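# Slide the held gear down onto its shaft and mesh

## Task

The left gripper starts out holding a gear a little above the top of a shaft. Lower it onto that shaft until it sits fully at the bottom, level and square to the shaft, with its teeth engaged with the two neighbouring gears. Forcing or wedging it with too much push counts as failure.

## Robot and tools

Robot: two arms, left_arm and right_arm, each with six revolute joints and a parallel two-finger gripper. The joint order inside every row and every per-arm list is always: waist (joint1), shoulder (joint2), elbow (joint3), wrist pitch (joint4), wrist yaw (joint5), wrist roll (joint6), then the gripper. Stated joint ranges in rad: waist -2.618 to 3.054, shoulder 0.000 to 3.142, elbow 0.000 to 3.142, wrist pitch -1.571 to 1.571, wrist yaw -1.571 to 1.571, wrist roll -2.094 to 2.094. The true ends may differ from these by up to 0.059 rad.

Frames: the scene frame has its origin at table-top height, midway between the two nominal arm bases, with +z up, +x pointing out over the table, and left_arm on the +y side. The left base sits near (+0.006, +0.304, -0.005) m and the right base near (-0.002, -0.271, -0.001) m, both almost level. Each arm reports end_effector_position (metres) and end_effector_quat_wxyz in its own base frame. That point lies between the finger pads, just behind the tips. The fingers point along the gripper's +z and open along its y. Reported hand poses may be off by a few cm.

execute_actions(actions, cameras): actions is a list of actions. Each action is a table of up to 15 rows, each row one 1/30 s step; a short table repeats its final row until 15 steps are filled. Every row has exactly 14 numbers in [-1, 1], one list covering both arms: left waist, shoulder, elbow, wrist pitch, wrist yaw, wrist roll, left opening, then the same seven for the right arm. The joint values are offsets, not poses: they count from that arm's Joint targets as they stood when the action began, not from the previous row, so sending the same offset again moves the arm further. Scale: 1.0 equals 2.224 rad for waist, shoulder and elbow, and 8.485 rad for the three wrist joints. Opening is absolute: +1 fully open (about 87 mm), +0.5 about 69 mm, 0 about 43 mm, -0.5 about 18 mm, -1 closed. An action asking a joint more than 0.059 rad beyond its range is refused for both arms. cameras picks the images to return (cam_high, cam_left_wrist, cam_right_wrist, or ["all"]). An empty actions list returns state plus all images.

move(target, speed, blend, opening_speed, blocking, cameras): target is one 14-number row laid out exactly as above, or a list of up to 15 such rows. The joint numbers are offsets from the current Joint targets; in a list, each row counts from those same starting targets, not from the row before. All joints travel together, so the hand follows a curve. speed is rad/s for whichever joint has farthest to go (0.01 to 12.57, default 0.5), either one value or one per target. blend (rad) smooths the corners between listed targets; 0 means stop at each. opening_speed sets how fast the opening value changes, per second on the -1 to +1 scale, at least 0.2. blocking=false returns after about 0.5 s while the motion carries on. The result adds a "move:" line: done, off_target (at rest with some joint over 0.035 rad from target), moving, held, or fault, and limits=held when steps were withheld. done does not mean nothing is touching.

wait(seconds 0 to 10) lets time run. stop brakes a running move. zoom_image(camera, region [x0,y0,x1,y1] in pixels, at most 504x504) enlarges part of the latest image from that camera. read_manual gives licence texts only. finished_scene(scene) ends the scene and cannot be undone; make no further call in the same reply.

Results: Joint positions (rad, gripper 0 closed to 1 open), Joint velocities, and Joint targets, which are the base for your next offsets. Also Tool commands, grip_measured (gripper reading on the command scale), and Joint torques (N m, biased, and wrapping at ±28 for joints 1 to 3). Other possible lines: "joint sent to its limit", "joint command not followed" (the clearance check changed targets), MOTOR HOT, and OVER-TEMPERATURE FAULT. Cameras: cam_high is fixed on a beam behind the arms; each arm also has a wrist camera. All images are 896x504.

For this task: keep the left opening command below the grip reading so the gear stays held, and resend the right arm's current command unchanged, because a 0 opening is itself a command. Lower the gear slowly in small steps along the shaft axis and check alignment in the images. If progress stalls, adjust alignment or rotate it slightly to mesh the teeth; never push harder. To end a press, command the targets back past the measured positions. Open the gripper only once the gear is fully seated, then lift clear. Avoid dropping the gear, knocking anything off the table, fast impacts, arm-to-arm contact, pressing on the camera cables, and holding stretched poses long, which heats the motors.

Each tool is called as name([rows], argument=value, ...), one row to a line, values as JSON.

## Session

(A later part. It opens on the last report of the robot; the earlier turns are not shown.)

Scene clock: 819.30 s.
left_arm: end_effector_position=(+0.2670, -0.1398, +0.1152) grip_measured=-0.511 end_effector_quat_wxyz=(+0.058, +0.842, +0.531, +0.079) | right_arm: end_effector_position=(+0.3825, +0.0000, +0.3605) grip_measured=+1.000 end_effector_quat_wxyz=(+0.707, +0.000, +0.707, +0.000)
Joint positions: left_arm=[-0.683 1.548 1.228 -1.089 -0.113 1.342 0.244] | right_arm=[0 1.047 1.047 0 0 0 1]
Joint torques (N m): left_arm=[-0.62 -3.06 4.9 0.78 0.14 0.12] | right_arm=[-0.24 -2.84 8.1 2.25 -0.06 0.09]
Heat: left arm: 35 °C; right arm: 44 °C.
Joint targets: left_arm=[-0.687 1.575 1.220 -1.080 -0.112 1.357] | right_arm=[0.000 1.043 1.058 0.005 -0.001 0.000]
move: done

execute_actions(actions=[])

Scene clock: 854.60 s.
left_arm: end_effector_position=(+0.2670, -0.1398, +0.1152) grip_measured=-0.511 end_effector_quat_wxyz=(+0.058, +0.842, +0.531, +0.079) | right_arm: end_effector_position=(+0.3825, +0.0000, +0.3605) grip_measured=+1.000 end_effector_quat_wxyz=(+0.707, +0.000, +0.707, +0.000)
Joint positions: left_arm=[-0.683 1.548 1.228 -1.089 -0.113 1.342 0.244] | right_arm=[0 1.047 1.047 0 0 0 1]
Joint velocities: within noise
Joint torques (N m): left_arm=[-0.5 -2.99 4.9 0.78 0.11 0.11] | right_arm=[-0.24 -2.84 8.1 2.25 -0.07 0.1]
Heat: left arm: 34 °C; right arm: 44 °C.
Joint targets: left_arm=[-0.687 1.575 1.220 -1.080 -0.112 1.357] | right_arm=[0.000 1.043 1.058 0.005 -0.001 0.000]
Tool commands: left_gripper/opening=-1.0 right_gripper/opening=+1.0
camera_calibration:
cam_left_wrist: T_world_to_cam=[[-0.882203, 0.432182, -0.186916, 0.316094], [0.110759, 0.576285, 0.809709, -0.0230243], [0.457658, 0.693625, -0.556268, 0.180352], [0, 0, 0, 1]] pos_world=[0.19887, -0.248438, 0.17805]

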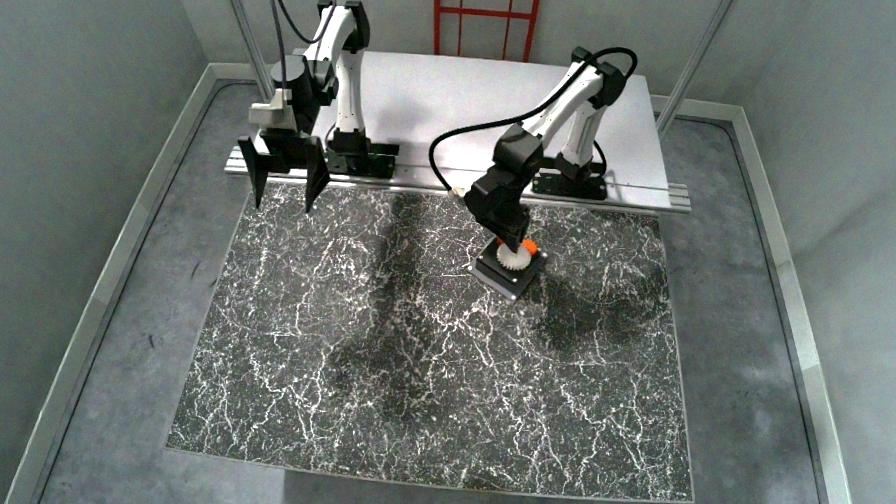

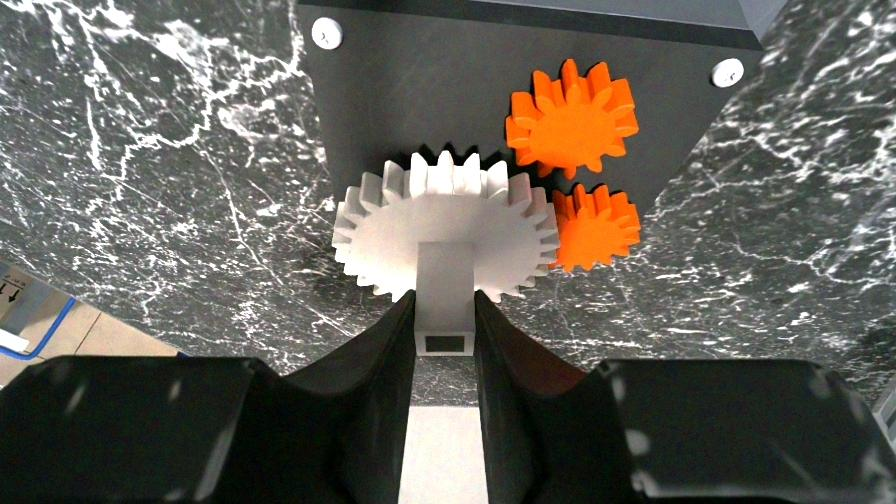

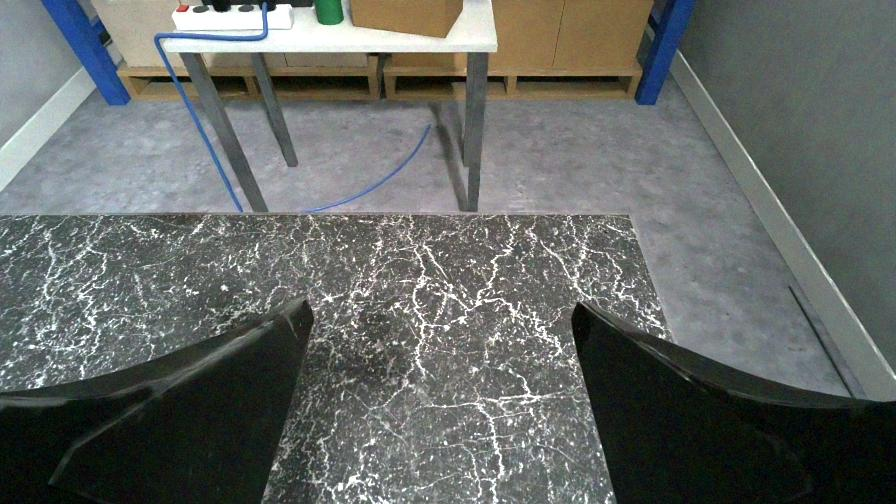

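move([
  [0,-0.045,0,0,0,0,-1,0,0,0,0,0,0,1],
  [0.09,-0.055,0,0,0,0,-1,0,0,0,0,0,0,1],
], speed=0.3, blend=[0.03,0], cameras=["cam_high","cam_left_wrist"])

zoom_image(camera="cam_high", region=[465, 220, 565, 310])

zoom_image(camera="cam_high", region=[490, 235, 540, 275])

Scene clock: 880.33 s.
left_arm: end_effector_position=(+0.2880, -0.0870, +0.1328) grip_measured=-0.511 end_effector_quat_wxyz=(+0.080, +0.784, +0.608, +0.097) | right_arm: end_effector_position=(+0.3825, +0.0000, +0.3605) grip_measured=+1.000 end_effector_quat_wxyz=(+0.707, +0.000, +0.707, +0.000)
Joint positions: left_arm=[-0.494 1.484 1.228 -1.089 -0.112 1.342 0.244] | right_arm=[0 1.047 1.047 0 0 0 1]
Joint torques (N m): left_arm=[0.53 -7.2 5.07 0.85 0.08 0.11] | right_arm=[-0.25 -2.82 8.09 2.25 -0.07 0.09]
Heat: left arm: 34 °C; right arm: 44 °C.
Joint targets: left_arm=[-0.487 1.452 1.220 -1.080 -0.112 1.357] | right_arm=[0.000 1.043 1.058 0.005 -0.001 0.000]
move: done
camera_calibration:
cam_left_wrist: T_world_to_cam=[[-0.935446, 0.251923, -0.247942, 0.322817], [-0.0444513, 0.612042, 0.789575, -0.0195605], [0.350663, 0.749626, -0.561334, 0.180204], [0, 0, 0, 1]] pos_world=[0.237917, -0.204439, 0.196639]
Images, in order (width x height): cam_high 896x504, cam_left_wrist 896x504.

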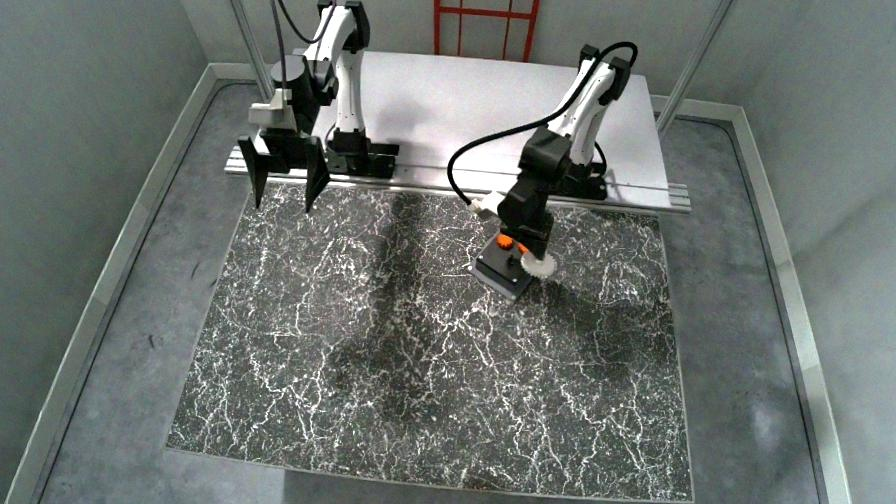

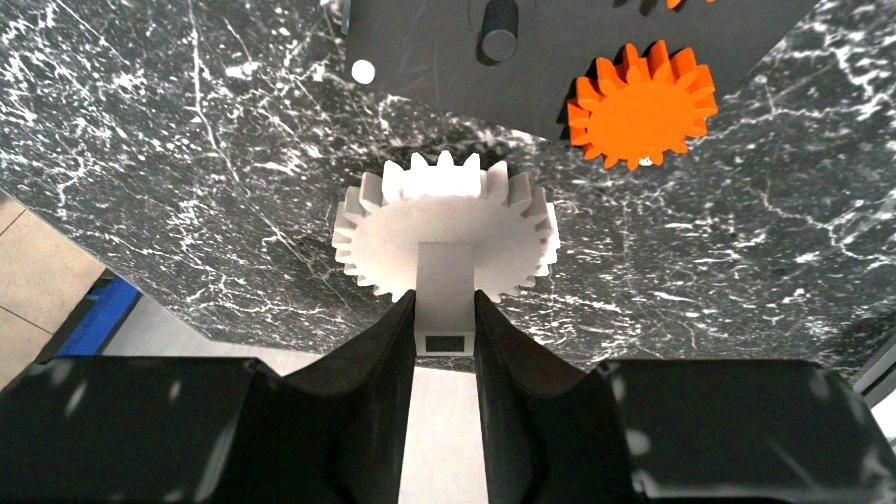

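Scaled by 5.040 from the camera's 896x504 image, which has a finer 1280x720 frame.

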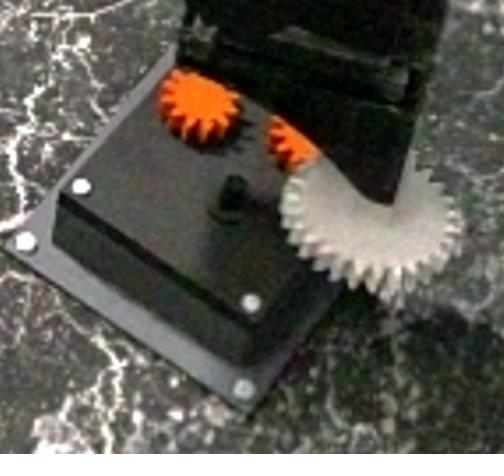

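Scaled by 10.080 from the camera's 896x504 image, which has a finer 1280x720 frame.

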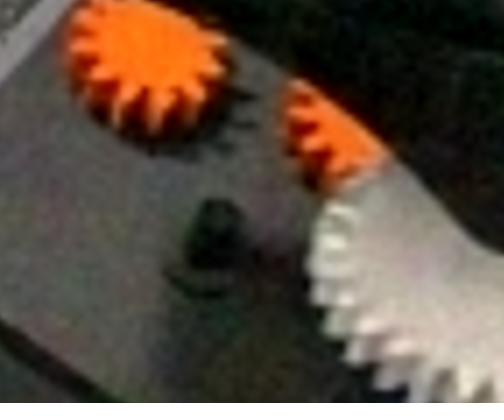

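zoom_image(camera="cam_high", region=[502, 248, 522, 268])

zoom_image(camera="cam_left_wrist", region=[460, 0, 540, 80])

zoom_image(camera="cam_left_wrist", region=[320, 130, 572, 310])

Scaled by 25.200 from the camera's 896x504 image, which has a finer 1280x720 frame.

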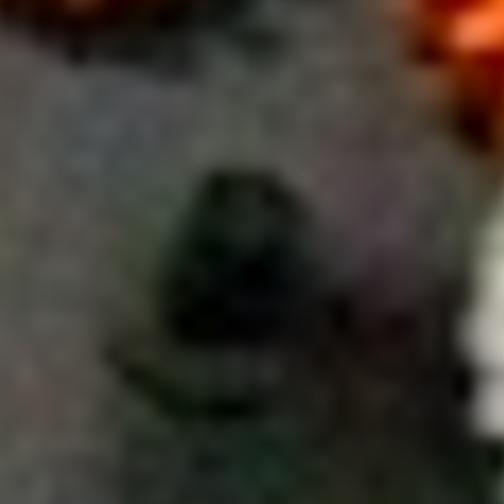

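Scaled by 6.300 from the camera's 896x504 image, which has a finer 1280x720 frame.

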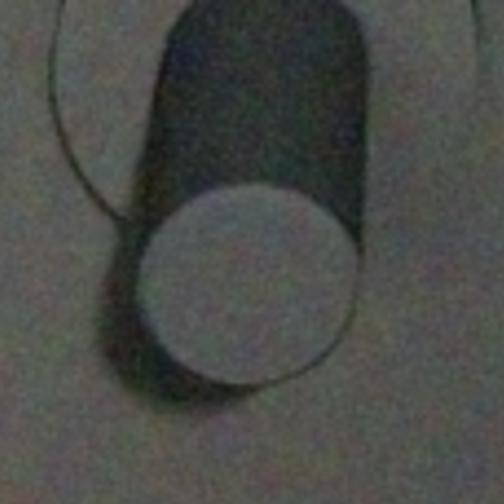

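Scaled by 2.000 from the camera's 896x504 image, which has a finer 1280x720 frame.

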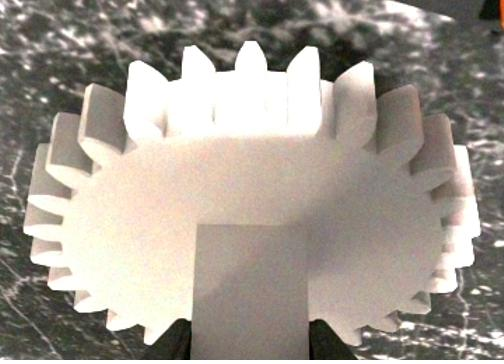

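zoom_image(camera="cam_left_wrist", region=[395, 225, 495, 365])

zoom_image(camera="cam_left_wrist", region=[325, 145, 450, 245])

zoom_image(camera="cam_left_wrist", region=[440, 145, 565, 245])

Scaled by 3.600 from the camera's 896x504 image, which has a finer 1280x720 frame.

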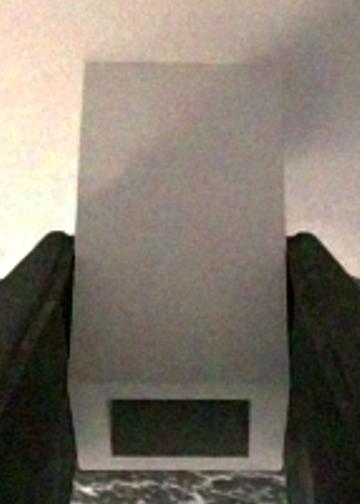

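Scaled by 4.032 from the camera's 896x504 image, which has a finer 1280x720 frame.

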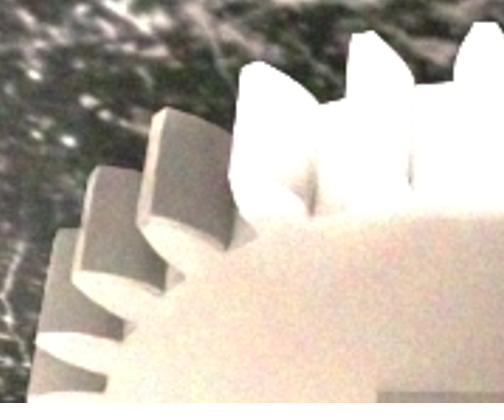

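Scaled by 4.032 from the camera's 896x504 image, which has a finer 1280x720 frame.

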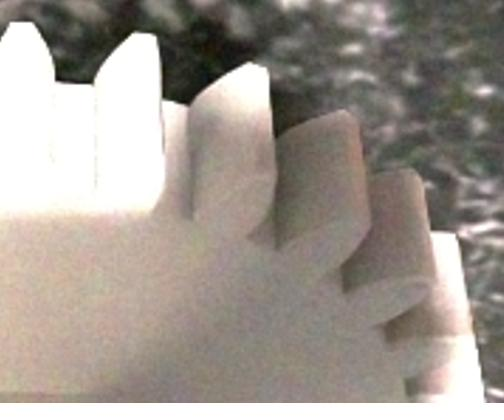

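move([
  [-0.0935,0,0,0.00106,0,0,-1,0,0,0,0,0,0,1],
  [-0.0935,0.045,0,0.00106,0,0,-1,0,0,0,0,0,0,1],
], speed=0.3, blend=[0.03,0], cameras=["cam_high","cam_left_wrist"])

zoom_image(camera="cam_high", region=[490, 235, 540, 275])

zoom_image(camera="cam_left_wrist", region=[320, 40, 660, 310])

Scene clock: 1111.07 s.
left_arm: end_effector_position=(+0.2678, -0.1432, +0.1165) grip_measured=-0.511 end_effector_quat_wxyz=(+0.065, +0.843, +0.528, +0.081) | right_arm: end_effector_position=(+0.3825, +0.0000, +0.3605) grip_measured=+1.000 end_effector_quat_wxyz=(+0.707, +0.000, +0.707, +0.000)
Joint positions: left_arm=[-0.69 1.544 1.228 -1.079 -0.112 1.342 0.244] | right_arm=[0 1.047 1.047 0 0 0 1]
Joint torques (N m): left_arm=[-0.59 -4.49 4.94 0.8 0.11 0.13] | right_arm=[-0.25 -2.84 8.1 2.25 -0.07 0.09]
Heat: left arm: 36 °C; right arm: 44 °C.
Joint targets: left_arm=[-0.695 1.552 1.220 -1.071 -0.112 1.357] | right_arm=[0.000 1.043 1.058 0.005 -0.001 0.000]
move: done
camera_calibration:
cam_left_wrist: T_world_to_cam=[[-0.877454, 0.436292, -0.199307, 0.319206], [0.107137, 0.583289, 0.805168, -0.0197526], [0.467542, 0.685145, -0.558552, 0.179428], [0, 0, 0, 1]] pos_world=[0.198315, -0.25068, 0.179744]
Images, in order (width x height): cam_high 896x504, cam_left_wrist 896x504.

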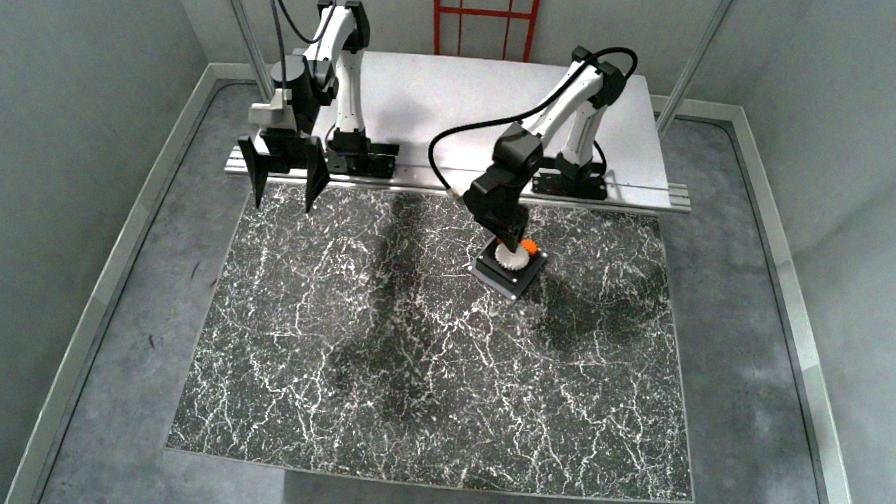

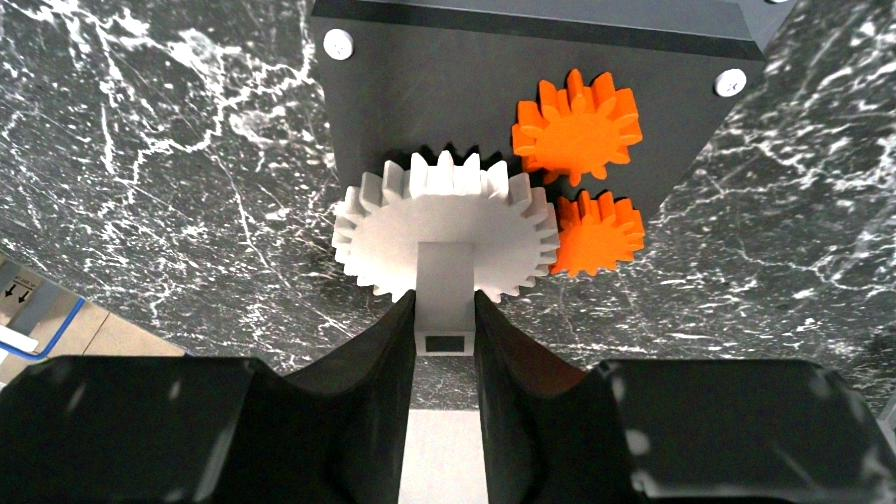

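Scaled by 10.080 from the camera's 896x504 image, which has a finer 1280x720 frame.

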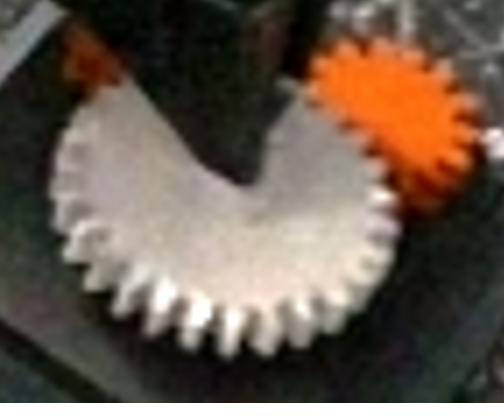

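Scaled by 1.482 from the camera's 896x504 image, which has a finer 1280x720 frame.

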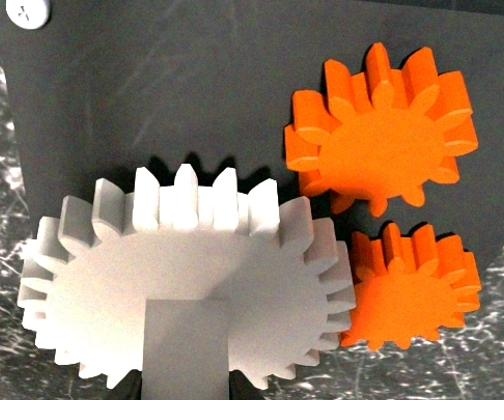

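move(target=[0,0.011,0,0,0,0,-1,0,0,0,0,0,0,1], speed=0.08)

Scene clock: 1117.90 s.
left_arm: end_effector_position=(+0.2678, -0.1432, +0.1155) grip_measured=-0.511 end_effector_quat_wxyz=(+0.063, +0.843, +0.528, +0.080) | right_arm: end_effector_position=(+0.3825, +0.0000, +0.3605) grip_measured=+1.000 end_effector_quat_wxyz=(+0.707, +0.000, +0.707, +0.000)
Joint positions: left_arm=[-0.69 1.548 1.228 -1.079 -0.112 1.342 0.244] | right_arm=[0 1.047 1.047 0 0 0 1]
Joint torques (N m): left_arm=[-0.66 -2.82 4.92 0.78 0.12 0.13] | right_arm=[-0.24 -2.84 8.1 2.25 -0.07 0.09]
Heat: left arm: 35 °C; right arm: 44 °C.
Joint targets: left_arm=[-0.695 1.577 1.220 -1.071 -0.112 1.357] | right_arm=[0.000 1.043 1.058 0.005 -0.001 0.000]
move: done

move([
  [-0.0015,0,0,0,0,0,-1,0,0,0,0,0,0,1],
  [-0.0015,0,0,0.0005,0,0,-1,0,0,0,0,0,0,1],
  [0.0087,0,0,0.0005,0,0,-1,0,0,0,0,0,0,1],
  [0.0087,0,0,-0.0035,0,0,-1,0,0,0,0,0,0,1],
  [-0.0018,0,0,-0.0035,0,0,-1,0,0,0,0,0,0,1],
  [-0.0018,0,0,0.0006,0,0,-1,0,0,0,0,0,0,1],
], speed=0.03, blend=[0.002,0.002,0.002,0.002,0.002,0])

Scene clock: 1136.57 s.
left_arm: end_effector_position=(+0.2679, -0.1430, +0.1156) grip_measured=-0.511 end_effector_quat_wxyz=(+0.062, +0.843, +0.527, +0.083) | right_arm: end_effector_position=(+0.3825, +0.0000, +0.3605) grip_measured=+1.000 end_effector_quat_wxyz=(+0.707, +0.000, +0.707, +0.000)
Joint positions: left_arm=[-0.693 1.549 1.228 -1.08 -0.118 1.342 0.244] | right_arm=[0 1.047 1.047 0 0 0 1]
Joint torques (N m): left_arm=[-0.68 -2.84 4.97 0.83 0.19 0.12] | right_arm=[-0.24 -2.85 8.09 2.25 -0.07 0.09]
Heat: left arm: 33 °C; right arm: 44 °C.
Joint targets: left_arm=[-0.699 1.577 1.220 -1.066 -0.112 1.357] | right_arm=[0.000 1.043 1.058 0.005 -0.001 0.000]
move: done; blend cut to 0.0017 rad at target 1

execute_actions(actions=[])

zoom_image(camera="cam_high", region=[490, 235, 540, 275])

Scene clock: 1140.07 s.
left_arm: end_effector_position=(+0.2679, -0.1430, +0.1156) grip_measured=-0.511 end_effector_quat_wxyz=(+0.062, +0.843, +0.527, +0.083) | right_arm: end_effector_position=(+0.3825, +0.0000, +0.3605) grip_measured=+1.000 end_effector_quat_wxyz=(+0.707, +0.000, +0.707, +0.000)
Joint positions: left_arm=[-0.693 1.549 1.228 -1.08 -0.118 1.342 0.244] | right_arm=[0 1.047 1.047 0 0 0 1]
Joint velocities: within noise
Joint torques (N m): left_arm=[-0.75 -2.96 4.97 0.84 0.18 0.12] | right_arm=[-0.25 -2.84 8.1 2.25 -0.07 0.09]
Heat: left arm: 33 °C; right arm: 44 °C.
Joint targets: left_arm=[-0.699 1.577 1.220 -1.066 -0.112 1.357] | right_arm=[0.000 1.043 1.058 0.005 -0.001 0.000]
Tool commands: left_gripper/opening=-1.0 right_gripper/opening=+1.0
camera_calibration:
cam_left_wrist: T_world_to_cam=[[-0.876509, 0.439626, -0.196115, 0.318965], [0.107839, 0.576363, 0.810047, -0.0208905], [0.469151, 0.688865, -0.552596, 0.178213], [0, 0, 0, 1]] pos_world=[0.198219, -0.25095, 0.177956]

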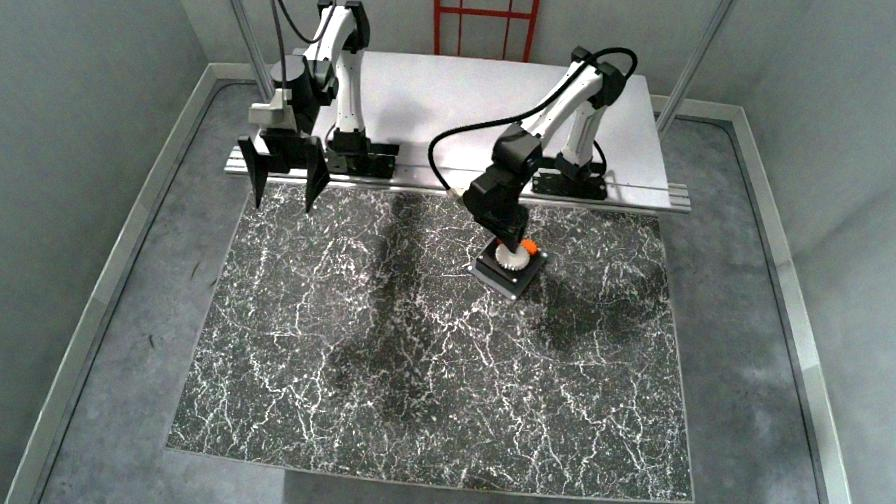

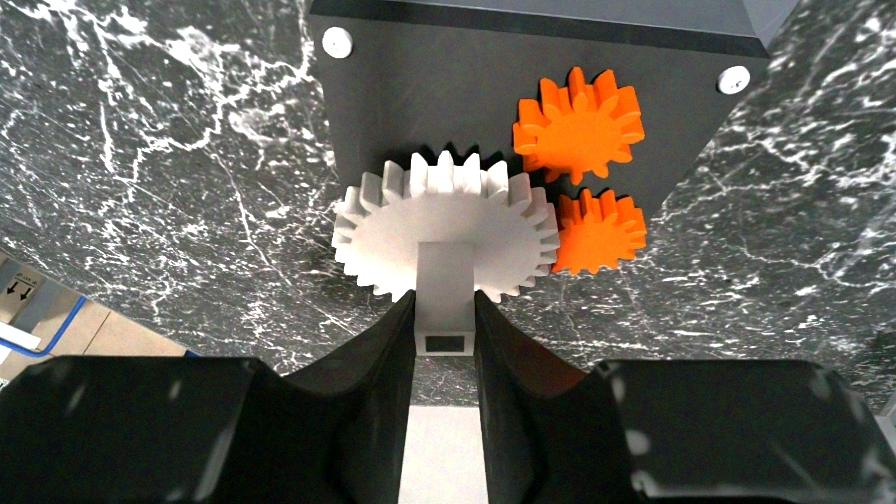

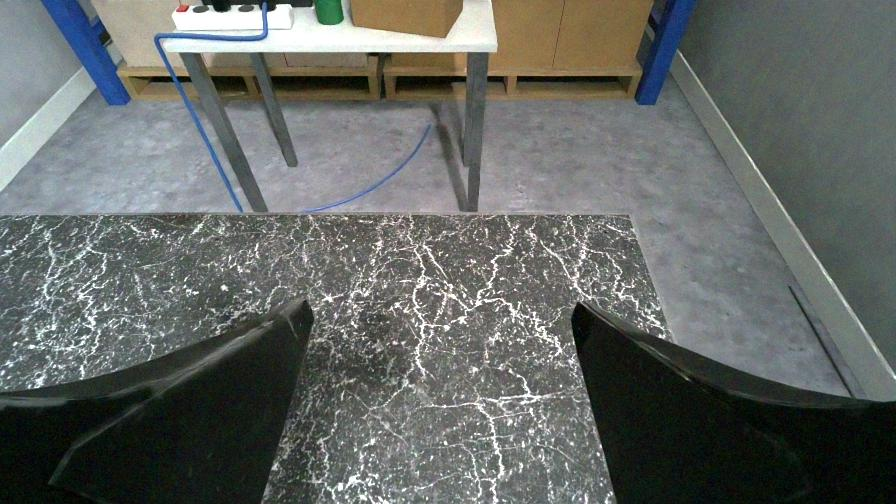

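Scaled by 10.080 from the camera's 896x504 image, which has a finer 1280x720 frame.

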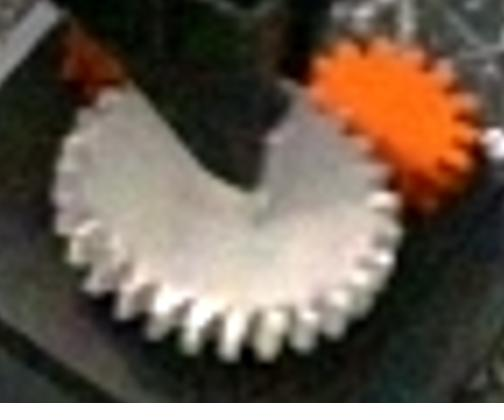

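move([
  [-0.0054,0,0,-0.0032,0,0,-1,0,0,0,0,0,0,1],
  [0.0112,0,0,-0.0034,0,0,-1,0,0,0,0,0,0,1],
  [-0.0054,0,0,-0.0036,0,0,-1,0,0,0,0,0,0,1],
  [0.0112,0,0,-0.0038,0,0,-1,0,0,0,0,0,0,1],
  [-0.0054,0,0,-0.0040,0,0,-1,0,0,0,0,0,0,1],
  [0.0112,0,0,-0.0042,0,0,-1,0,0,0,0,0,0,1],
  [-0.0054,0,0,-0.0044,0,0,-1,0,0,0,0,0,0,1],
  [0.0112,0,0,-0.0046,0,0,-1,0,0,0,0,0,0,1],
  [-0.0054,0,0,-0.0048,0,0,-1,0,0,0,0,0,0,1],
  [0.0112,0,0,-0.0050,0,0,-1,0,0,0,0,0,0,1],
  [-0.0054,0,0,-0.0052,0,0,-1,0,0,0,0,0,0,1],
], speed=0.06, blend=[0.003,0.003,0.003,0.003,0.003,0.003,0.003,0.003,0.003,0.003,0])

Scene clock: 1167.87 s.
left_arm: end_effector_position=(+0.2667, -0.1427, +0.1155) grip_measured=-0.511 end_effector_quat_wxyz=(+0.056, +0.846, +0.523, +0.087) | right_arm: end_effector_position=(+0.3825, +0.0000, +0.3605) grip_measured=+1.000 end_effector_quat_wxyz=(+0.707, +0.000, +0.707, +0.000)
Joint positions: left_arm=[-0.701 1.551 1.228 -1.087 -0.131 1.343 0.244] | right_arm=[0 1.047 1.047 0 0 0 1]
Joint torques (N m): left_arm=[-1.03 -3.17 4.97 0.45 0.34 0.11] | right_arm=[-0.24 -2.82 8.1 2.25 -0.07 0.09]
Heat: left arm: 33 °C; right arm: 44 °C.
Joint targets: left_arm=[-0.711 1.577 1.220 -1.110 -0.112 1.357] | right_arm=[0.000 1.043 1.058 0.005 -0.001 0.000]
move: done

move([
  [-0.0035,-0.0045,0,0.0040,0,0,-1,0,0,0,0,0,0,1],
  [0.0200,-0.0045,0,0.0043,0,0,-1,0,0,0,0,0,0,1],
  [-0.0035,-0.0045,0,0.0046,0,0,-1,0,0,0,0,0,0,1],
  [0.0200,-0.0045,0,0.0049,0,0,-1,0,0,0,0,0,0,1],
  [-0.0035,-0.0045,0,0.0052,0,0,-1,0,0,0,0,0,0,1],
  [0.0200,-0.0045,0,0.0055,0,0,-1,0,0,0,0,0,0,1],
  [-0.0035,-0.0045,0,0.0058,0,0,-1,0,0,0,0,0,0,1],
  [0.0200,-0.0045,0,0.0061,0,0,-1,0,0,0,0,0,0,1],
  [-0.0035,-0.0045,0,0.0064,0,0,-1,0,0,0,0,0,0,1],
  [0.0200,-0.0045,0,0.0067,0,0,-1,0,0,0,0,0,0,1],
], speed=0.08, blend=[0.003,0.003,0.003,0.003,0.003,0.003,0.003,0.003,0.003,0], cameras=["cam_high"])

zoom_image(camera="cam_high", region=[490, 235, 540, 275])

Scene clock: 1194.87 s.
left_arm: end_effector_position=(+0.2678, -0.1424, +0.1131) grip_measured=-0.511 end_effector_quat_wxyz=(+0.062, +0.842, +0.531, +0.074) | right_arm: end_effector_position=(+0.3825, +0.0000, +0.3605) grip_measured=+1.000 end_effector_quat_wxyz=(+0.707, +0.000, +0.707, +0.000)
Joint positions: left_arm=[-0.681 1.552 1.227 -1.078 -0.1 1.343 0.244] | right_arm=[0 1.047 1.047 0 0 0 1]
Joint velocities: left_arm=[-0.007 -0.002 -0.017 -0.154 -0.095 -0.022 0.004] | right_arm=[within noise]
Joint torques (N m): left_arm=[1.14 -4.01 5.01 0.93 -0.03 0.11] | right_arm=[-0.24 -2.84 8.1 2.25 -0.07 0.1]
Heat: left arm: 34 °C; right arm: 44 °C.
Joint targets: left_arm=[-0.666 1.567 1.219 -1.053 -0.112 1.357] | right_arm=[0.000 1.043 1.058 0.005 -0.001 0.000]
move: done
Images, in order (width x height): cam_high 896x504.

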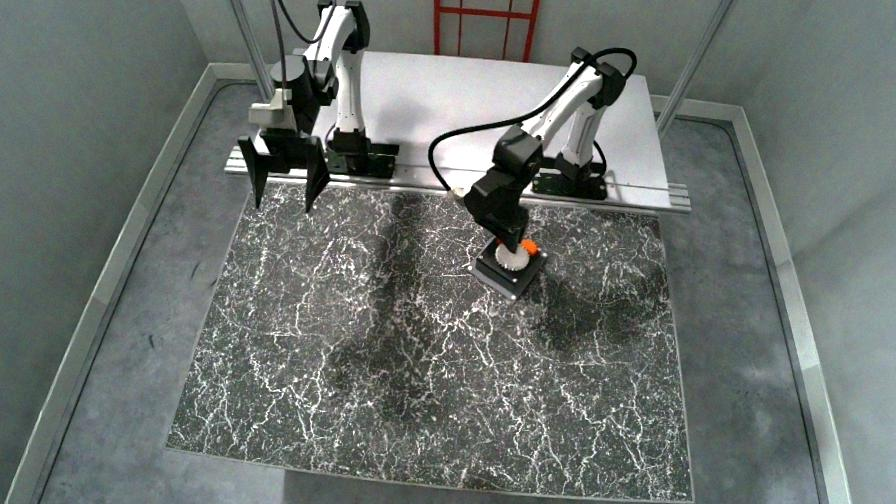

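Scaled by 10.080 from the camera's 896x504 image, which has a finer 1280x720 frame.

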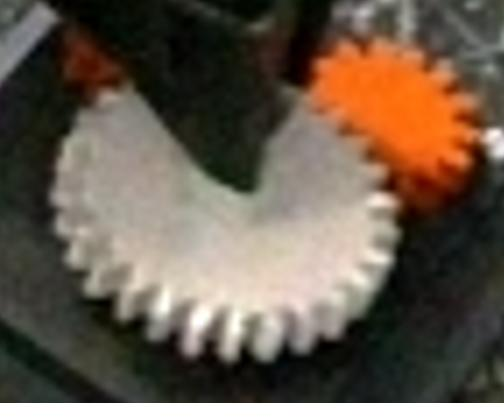

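move([
  [-0.004,0.002,0,0,0,0,-1,0,0,0,0,0,0,1],
  [-0.004,0.009,0,0,0,0,-1,0,0,0,0,0,0,1],
], speed=0.08)

Scene clock: 1200.17 s.
left_arm: end_effector_position=(+0.2680, -0.1427, +0.1108) grip_measured=-0.511 end_effector_quat_wxyz=(+0.059, +0.842, +0.531, +0.073) | right_arm: end_effector_position=(+0.3825, +0.0000, +0.3605) grip_measured=+1.000 end_effector_quat_wxyz=(+0.707, +0.000, +0.707, +0.000)
Joint positions: left_arm=[-0.681 1.561 1.227 -1.077 -0.1 1.343 0.244] | right_arm=[0 1.047 1.047 0 0 0 1]
Joint torques (N m): left_arm=[0.42 -3.21 4.98 0.91 -0.03 0.12] | right_arm=[-0.24 -2.84 8.1 2.25 -0.07 0.09]
Heat: left arm: 34 °C; right arm: 44 °C.
Joint targets: left_arm=[-0.675 1.587 1.219 -1.053 -0.112 1.357] | right_arm=[0.000 1.043 1.058 0.005 -0.001 0.000]
move: done

move(target=[0,0.002,-0.0053,0.0012,0,0,-1,0,0,0,0,0,0,1], speed=0.08)

Scene clock: 1207.00 s.
left_arm: end_effector_position=(+0.2680, -0.1427, +0.1108) grip_measured=-0.511 end_effector_quat_wxyz=(+0.059, +0.842, +0.531, +0.073) | right_arm: end_effector_position=(+0.3825, +0.0000, +0.3605) grip_measured=+1.000 end_effector_quat_wxyz=(+0.707, +0.000, +0.707, +0.000)
Joint positions: left_arm=[-0.681 1.561 1.227 -1.077 -0.1 1.343 0.244] | right_arm=[0 1.047 1.047 0 0 0 1]
Joint torques (N m): left_arm=[0.4 -2.84 4.1 1 -0.03 0.12] | right_arm=[-0.24 -2.84 8.1 2.25 -0.07 0.09]
Heat: left arm: 34 °C; right arm: 44 °C.
Joint targets: left_arm=[-0.675 1.591 1.208 -1.043 -0.112 1.357] | right_arm=[0.000 1.043 1.058 0.005 -0.001 0.000]
move: done

move([
  [0,0.002,-0.0053,-0.0022,0,0.0071,-1,0,0,0,0,0,0,1],
], speed=0.08, cameras=["cam_high","cam_left_wrist"])

zoom_image(camera="cam_left_wrist", region=[470, 80, 660, 310])

zoom_image(camera="cam_high", region=[490, 235, 540, 275])

Scene clock: 1220.53 s.
left_arm: end_effector_position=(+0.2691, -0.1420, +0.1086) grip_measured=-0.511 end_effector_quat_wxyz=(+0.052, +0.857, +0.507, +0.075) | right_arm: end_effector_position=(+0.3825, +0.0000, +0.3605) grip_measured=+1.000 end_effector_quat_wxyz=(+0.707, +0.000, +0.707, +0.000)
Joint positions: left_arm=[-0.681 1.564 1.22 -1.077 -0.104 1.4 0.244] | right_arm=[0 1.047 1.047 0 0 0 1]
Joint torques (N m): left_arm=[0.31 -2.7 3.7 0.8 0.03 0.14] | right_arm=[-0.24 -2.84 8.1 2.25 -0.06 0.09]
Heat: left arm: 34 °C; right arm: 44 °C.
Joint targets: left_arm=[-0.675 1.596 1.196 -1.061 -0.112 1.417] | right_arm=[0.000 1.043 1.058 0.005 -0.001 0.000]
move: done
camera_calibration:
cam_left_wrist: T_world_to_cam=[[-0.858958, 0.483471, -0.168662, 0.316708], [0.154747, 0.559089, 0.814539, -0.0314428], [0.488103, 0.673555, -0.555049, 0.165979], [0, 0, 0, 1]] pos_world=[0.19589, -0.247336, 0.171155]
Images, in order (width x height): cam_high 896x504, cam_left_wrist 896x504.

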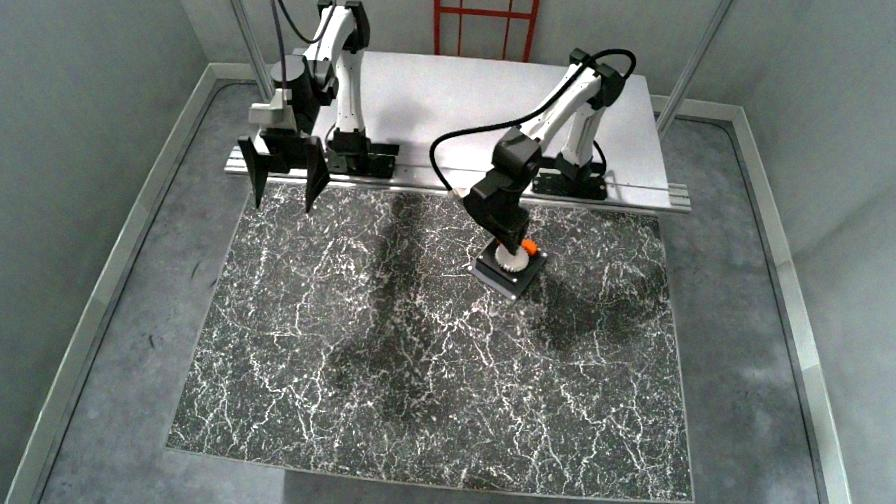

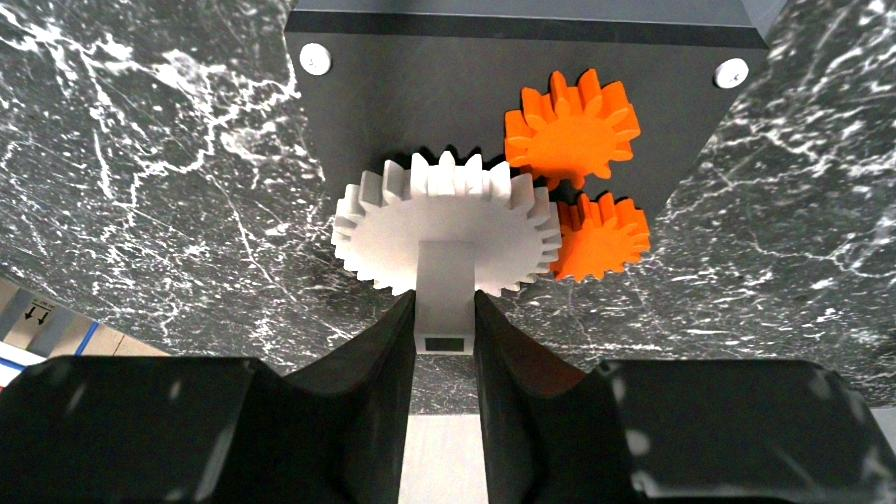

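Scaled by 2.191 from the camera's 896x504 image, which has a finer 1280x720 frame.

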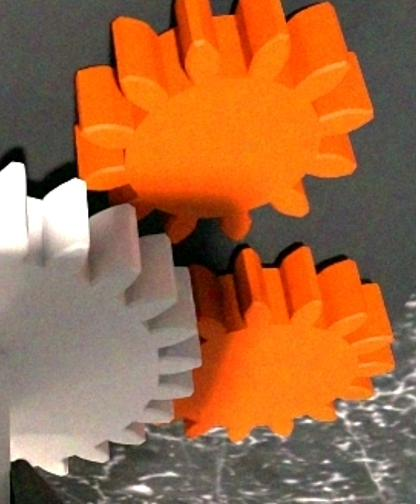

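Scaled by 10.080 from the camera's 896x504 image, which has a finer 1280x720 frame.

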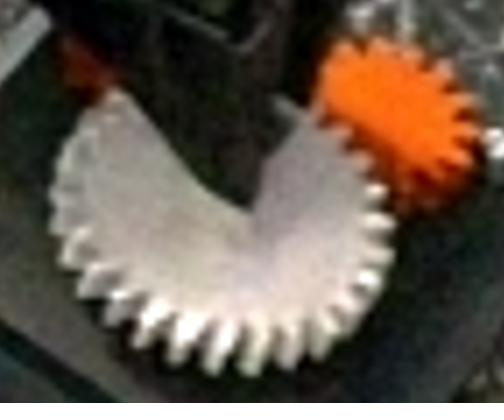

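move([
  [0,0,0,0.0005,0,-0.0165,-1,0,0,0,0,0,0,1],
], speed=0.1)

Scene clock: 1229.17 s.
left_arm: end_effector_position=(+0.2688, -0.1423, +0.1011) grip_measured=-0.511 end_effector_quat_wxyz=(+0.056, +0.829, +0.551, +0.074) | right_arm: end_effector_position=(+0.3825, +0.0000, +0.3605) grip_measured=+1.000 end_effector_quat_wxyz=(+0.707, +0.000, +0.707, +0.000)
Joint positions: left_arm=[-0.681 1.581 1.209 -1.047 -0.107 1.296 0.244] | right_arm=[0 1.047 1.047 0 0 0 1]
Joint torques (N m): left_arm=[0.35 -4.4 4.59 0.56 0.07 -0.24] | right_arm=[-0.25 -2.84 8.1 2.25 -0.07 0.09]
Heat: left arm: 34 °C; right arm: 44 °C.
Joint targets: left_arm=[-0.675 1.596 1.196 -1.057 -0.112 1.278] | right_arm=[0.000 1.043 1.058 0.005 -0.001 0.000]
move: done

move([
  [0,0.003,-0.0053,0.0018,0,0,-1,0,0,0,0,0,0,1],
], speed=0.08, cameras=["cam_high","cam_left_wrist"])

zoom_image(camera="cam_left_wrist", region=[320, 60, 660, 330])

zoom_image(camera="cam_high", region=[490, 235, 540, 275])

Scene clock: 1237.27 s.
left_arm: end_effector_position=(+0.2691, -0.1426, +0.0988) grip_measured=-0.511 end_effector_quat_wxyz=(+0.057, +0.829, +0.552, +0.074) | right_arm: end_effector_position=(+0.3825, +0.0000, +0.3605) grip_measured=+1.000 end_effector_quat_wxyz=(+0.707, +0.000, +0.707, +0.000)
Joint positions: left_arm=[-0.681 1.581 1.199 -1.034 -0.107 1.295 0.244] | right_arm=[0 1.047 1.047 0 0 0 1]
Joint torques (N m): left_arm=[0.44 -3.69 4.46 0.58 0.05 -0.24] | right_arm=[-0.25 -2.85 8.1 2.25 -0.07 0.09]
Heat: left arm: 34 °C; right arm: 44 °C.
Joint targets: left_arm=[-0.675 1.602 1.184 -1.042 -0.112 1.278] | right_arm=[0.000 1.043 1.058 0.005 -0.001 0.000]
move: done
camera_calibration:
cam_left_wrist: T_world_to_cam=[[-0.903526, 0.388261, -0.181368, 0.3149], [0.0914694, 0.588207, 0.803521, -0.000880041], [0.418657, 0.709412, -0.566975, 0.185917], [0, 0, 0, 1]] pos_world=[0.206765, -0.253638, 0.16323]
Images, in order (width x height): cam_high 896x504, cam_left_wrist 896x504.

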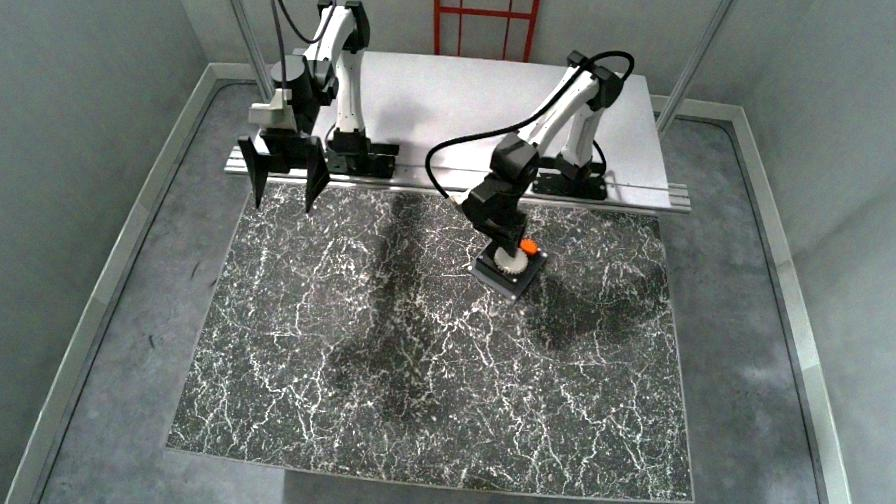

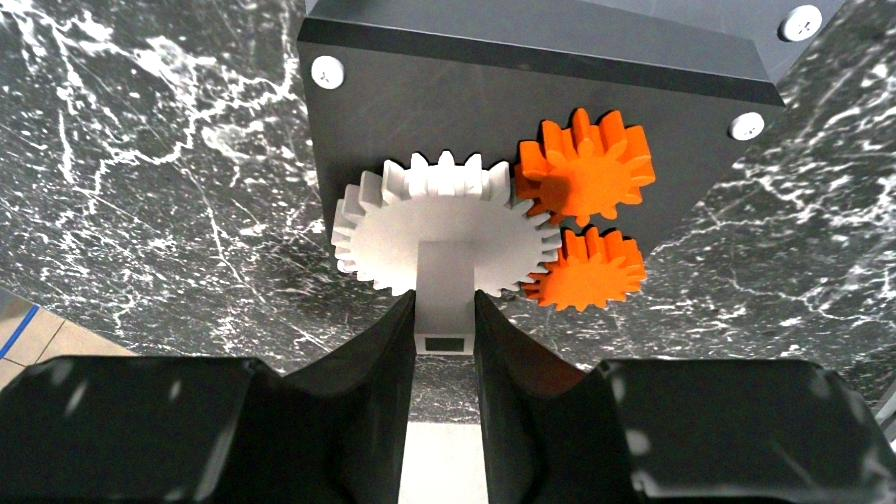

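Scaled by 1.482 from the camera's 896x504 image, which has a finer 1280x720 frame.

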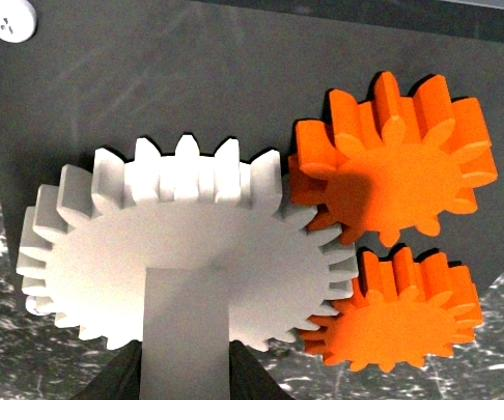

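Scaled by 10.080 from the camera's 896x504 image, which has a finer 1280x720 frame.

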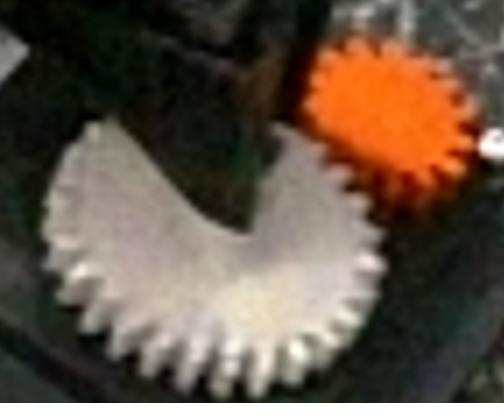

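move([
  [0,0.003,-0.0053,0.0018,0,0,-1,0,0,0,0,0,0,1],
], speed=0.08)

Scene clock: 1240.47 s.
left_arm: end_effector_position=(+0.2691, -0.1426, +0.0983) grip_measured=-0.511 end_effector_quat_wxyz=(+0.058, +0.828, +0.552, +0.074) | right_arm: end_effector_position=(+0.3825, +0.0000, +0.3605) grip_measured=+1.000 end_effector_quat_wxyz=(+0.707, +0.000, +0.707, +0.000)
Joint positions: left_arm=[-0.681 1.581 1.198 -1.032 -0.107 1.293 0.244] | right_arm=[0 1.047 1.047 0 0 0 1]
Joint torques (N m): left_arm=[0.36 -3.22 3.59 0.74 0.06 -0.2] | right_arm=[-0.24 -2.82 8.1 2.25 -0.07 0.09]
Heat: left arm: 34 °C; right arm: 44 °C.
Joint targets: left_arm=[-0.675 1.609 1.173 -1.027 -0.112 1.278] | right_arm=[0.000 1.043 1.058 0.005 -0.001 0.000]
move: done

move([
  [0,0.002,-0.002,-0.003,0,0.0,-1,0,0,0,0,0,0,1],
  [0,0.004,-0.003,0.002,0,0.0005,-1,0,0,0,0,0,0,1],
], speed=0.08)

Scene clock: 1245.73 s.
left_arm: end_effector_position=(+0.2692, -0.1427, +0.0981) grip_measured=-0.511 end_effector_quat_wxyz=(+0.058, +0.828, +0.552, +0.074) | right_arm: end_effector_position=(+0.3825, +0.0000, +0.3605) grip_measured=+1.000 end_effector_quat_wxyz=(+0.707, +0.000, +0.707, +0.000)
Joint positions: left_arm=[-0.681 1.581 1.197 -1.031 -0.107 1.293 0.244] | right_arm=[0 1.047 1.047 0 0 0 1]
Joint torques (N m): left_arm=[0.43 -2.58 3.06 0.87 0.06 -0.16] | right_arm=[-0.23 -2.84 8.1 2.25 -0.07 0.09]
Heat: left arm: 34 °C; right arm: 44 °C.
Joint targets: left_arm=[-0.675 1.618 1.166 -1.010 -0.112 1.282] | right_arm=[0.000 1.043 1.058 0.005 -0.001 0.000]
move: off_target (left_arm); left_arm: the shoulder is farthest, 0.037 rad from its target

move([
  [0,-0.008,0.006,-0.001,0,0,-1,0,0,0,0,0,0,1],
  [0,-0.008,0.006,-0.001,0,0,-0.1,0,0,0,0,0,0,1],
], speed=0.08, opening_speed=0.8, cameras=["cam_high","cam_left_wrist"])

zoom_image(camera="cam_left_wrist", region=[300, 60, 680, 360])

Scene clock: 1253.87 s.
left_arm: end_effector_position=(+0.2683, -0.1419, +0.0950) grip_measured=-0.100 end_effector_quat_wxyz=(+0.054, +0.829, +0.552, +0.073) | right_arm: end_effector_position=(+0.3825, +0.0000, +0.3605) grip_measured=+1.000 end_effector_quat_wxyz=(+0.707, +0.000, +0.707, +0.000)
Joint positions: left_arm=[-0.681 1.586 1.189 -1.026 -0.107 1.293 0.45] | right_arm=[0 1.047 1.047 0 0 0 1]
Joint torques (N m): left_arm=[0.38 -4.18 4.82 0.74 0.06 -0.17] | right_arm=[-0.24 -2.82 8.1 2.25 -0.06 0.09]
Heat: left arm: 33 °C; right arm: 44 °C.
Joint targets: left_arm=[-0.675 1.600 1.179 -1.018 -0.112 1.282] | right_arm=[0.000 1.043 1.058 0.005 -0.001 0.000]
move: done
camera_calibration:
cam_left_wrist: T_world_to_cam=[[-0.905011, 0.387608, -0.175258, 0.312948], [0.0947122, 0.585257, 0.805297, 0.000396077], [0.414711, 0.712204, -0.566376, 0.185044], [0, 0, 0, 1]] pos_world=[0.206444, -0.253322, 0.159332]
Images, in order (width x height): cam_high 896x504, cam_left_wrist 896x504.

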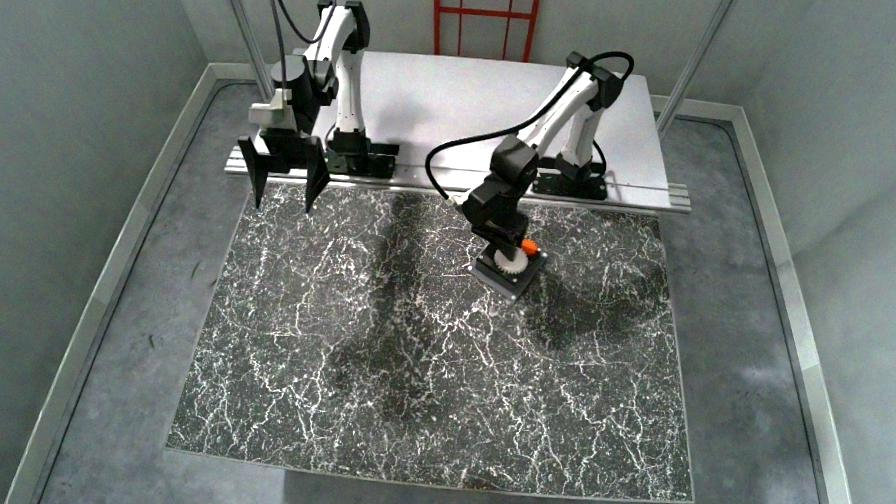

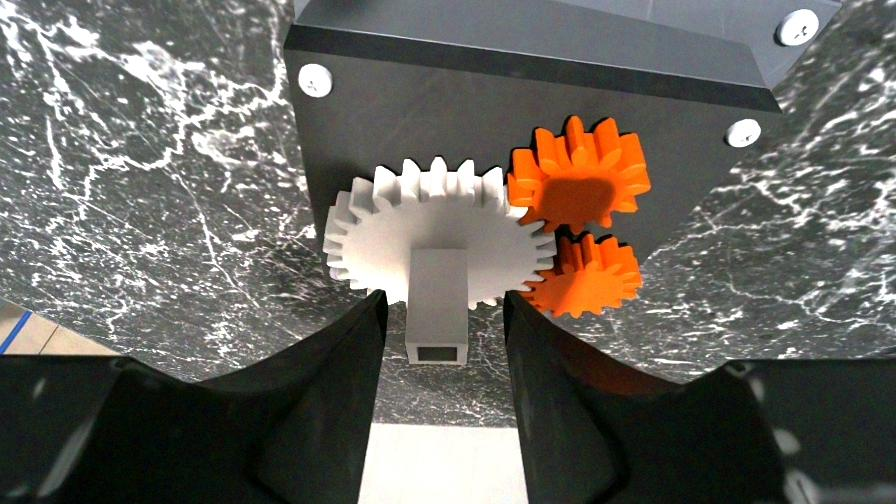

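Scaled by 1.326 from the camera's 896x504 image, which has a finer 1280x720 frame.

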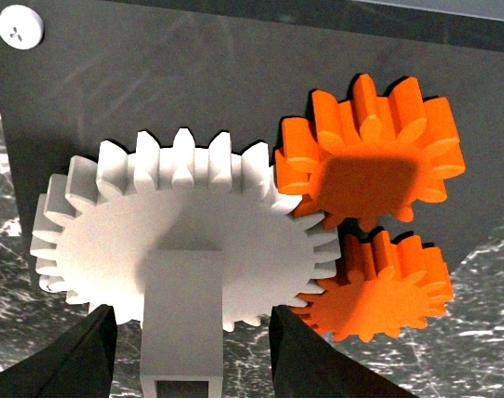

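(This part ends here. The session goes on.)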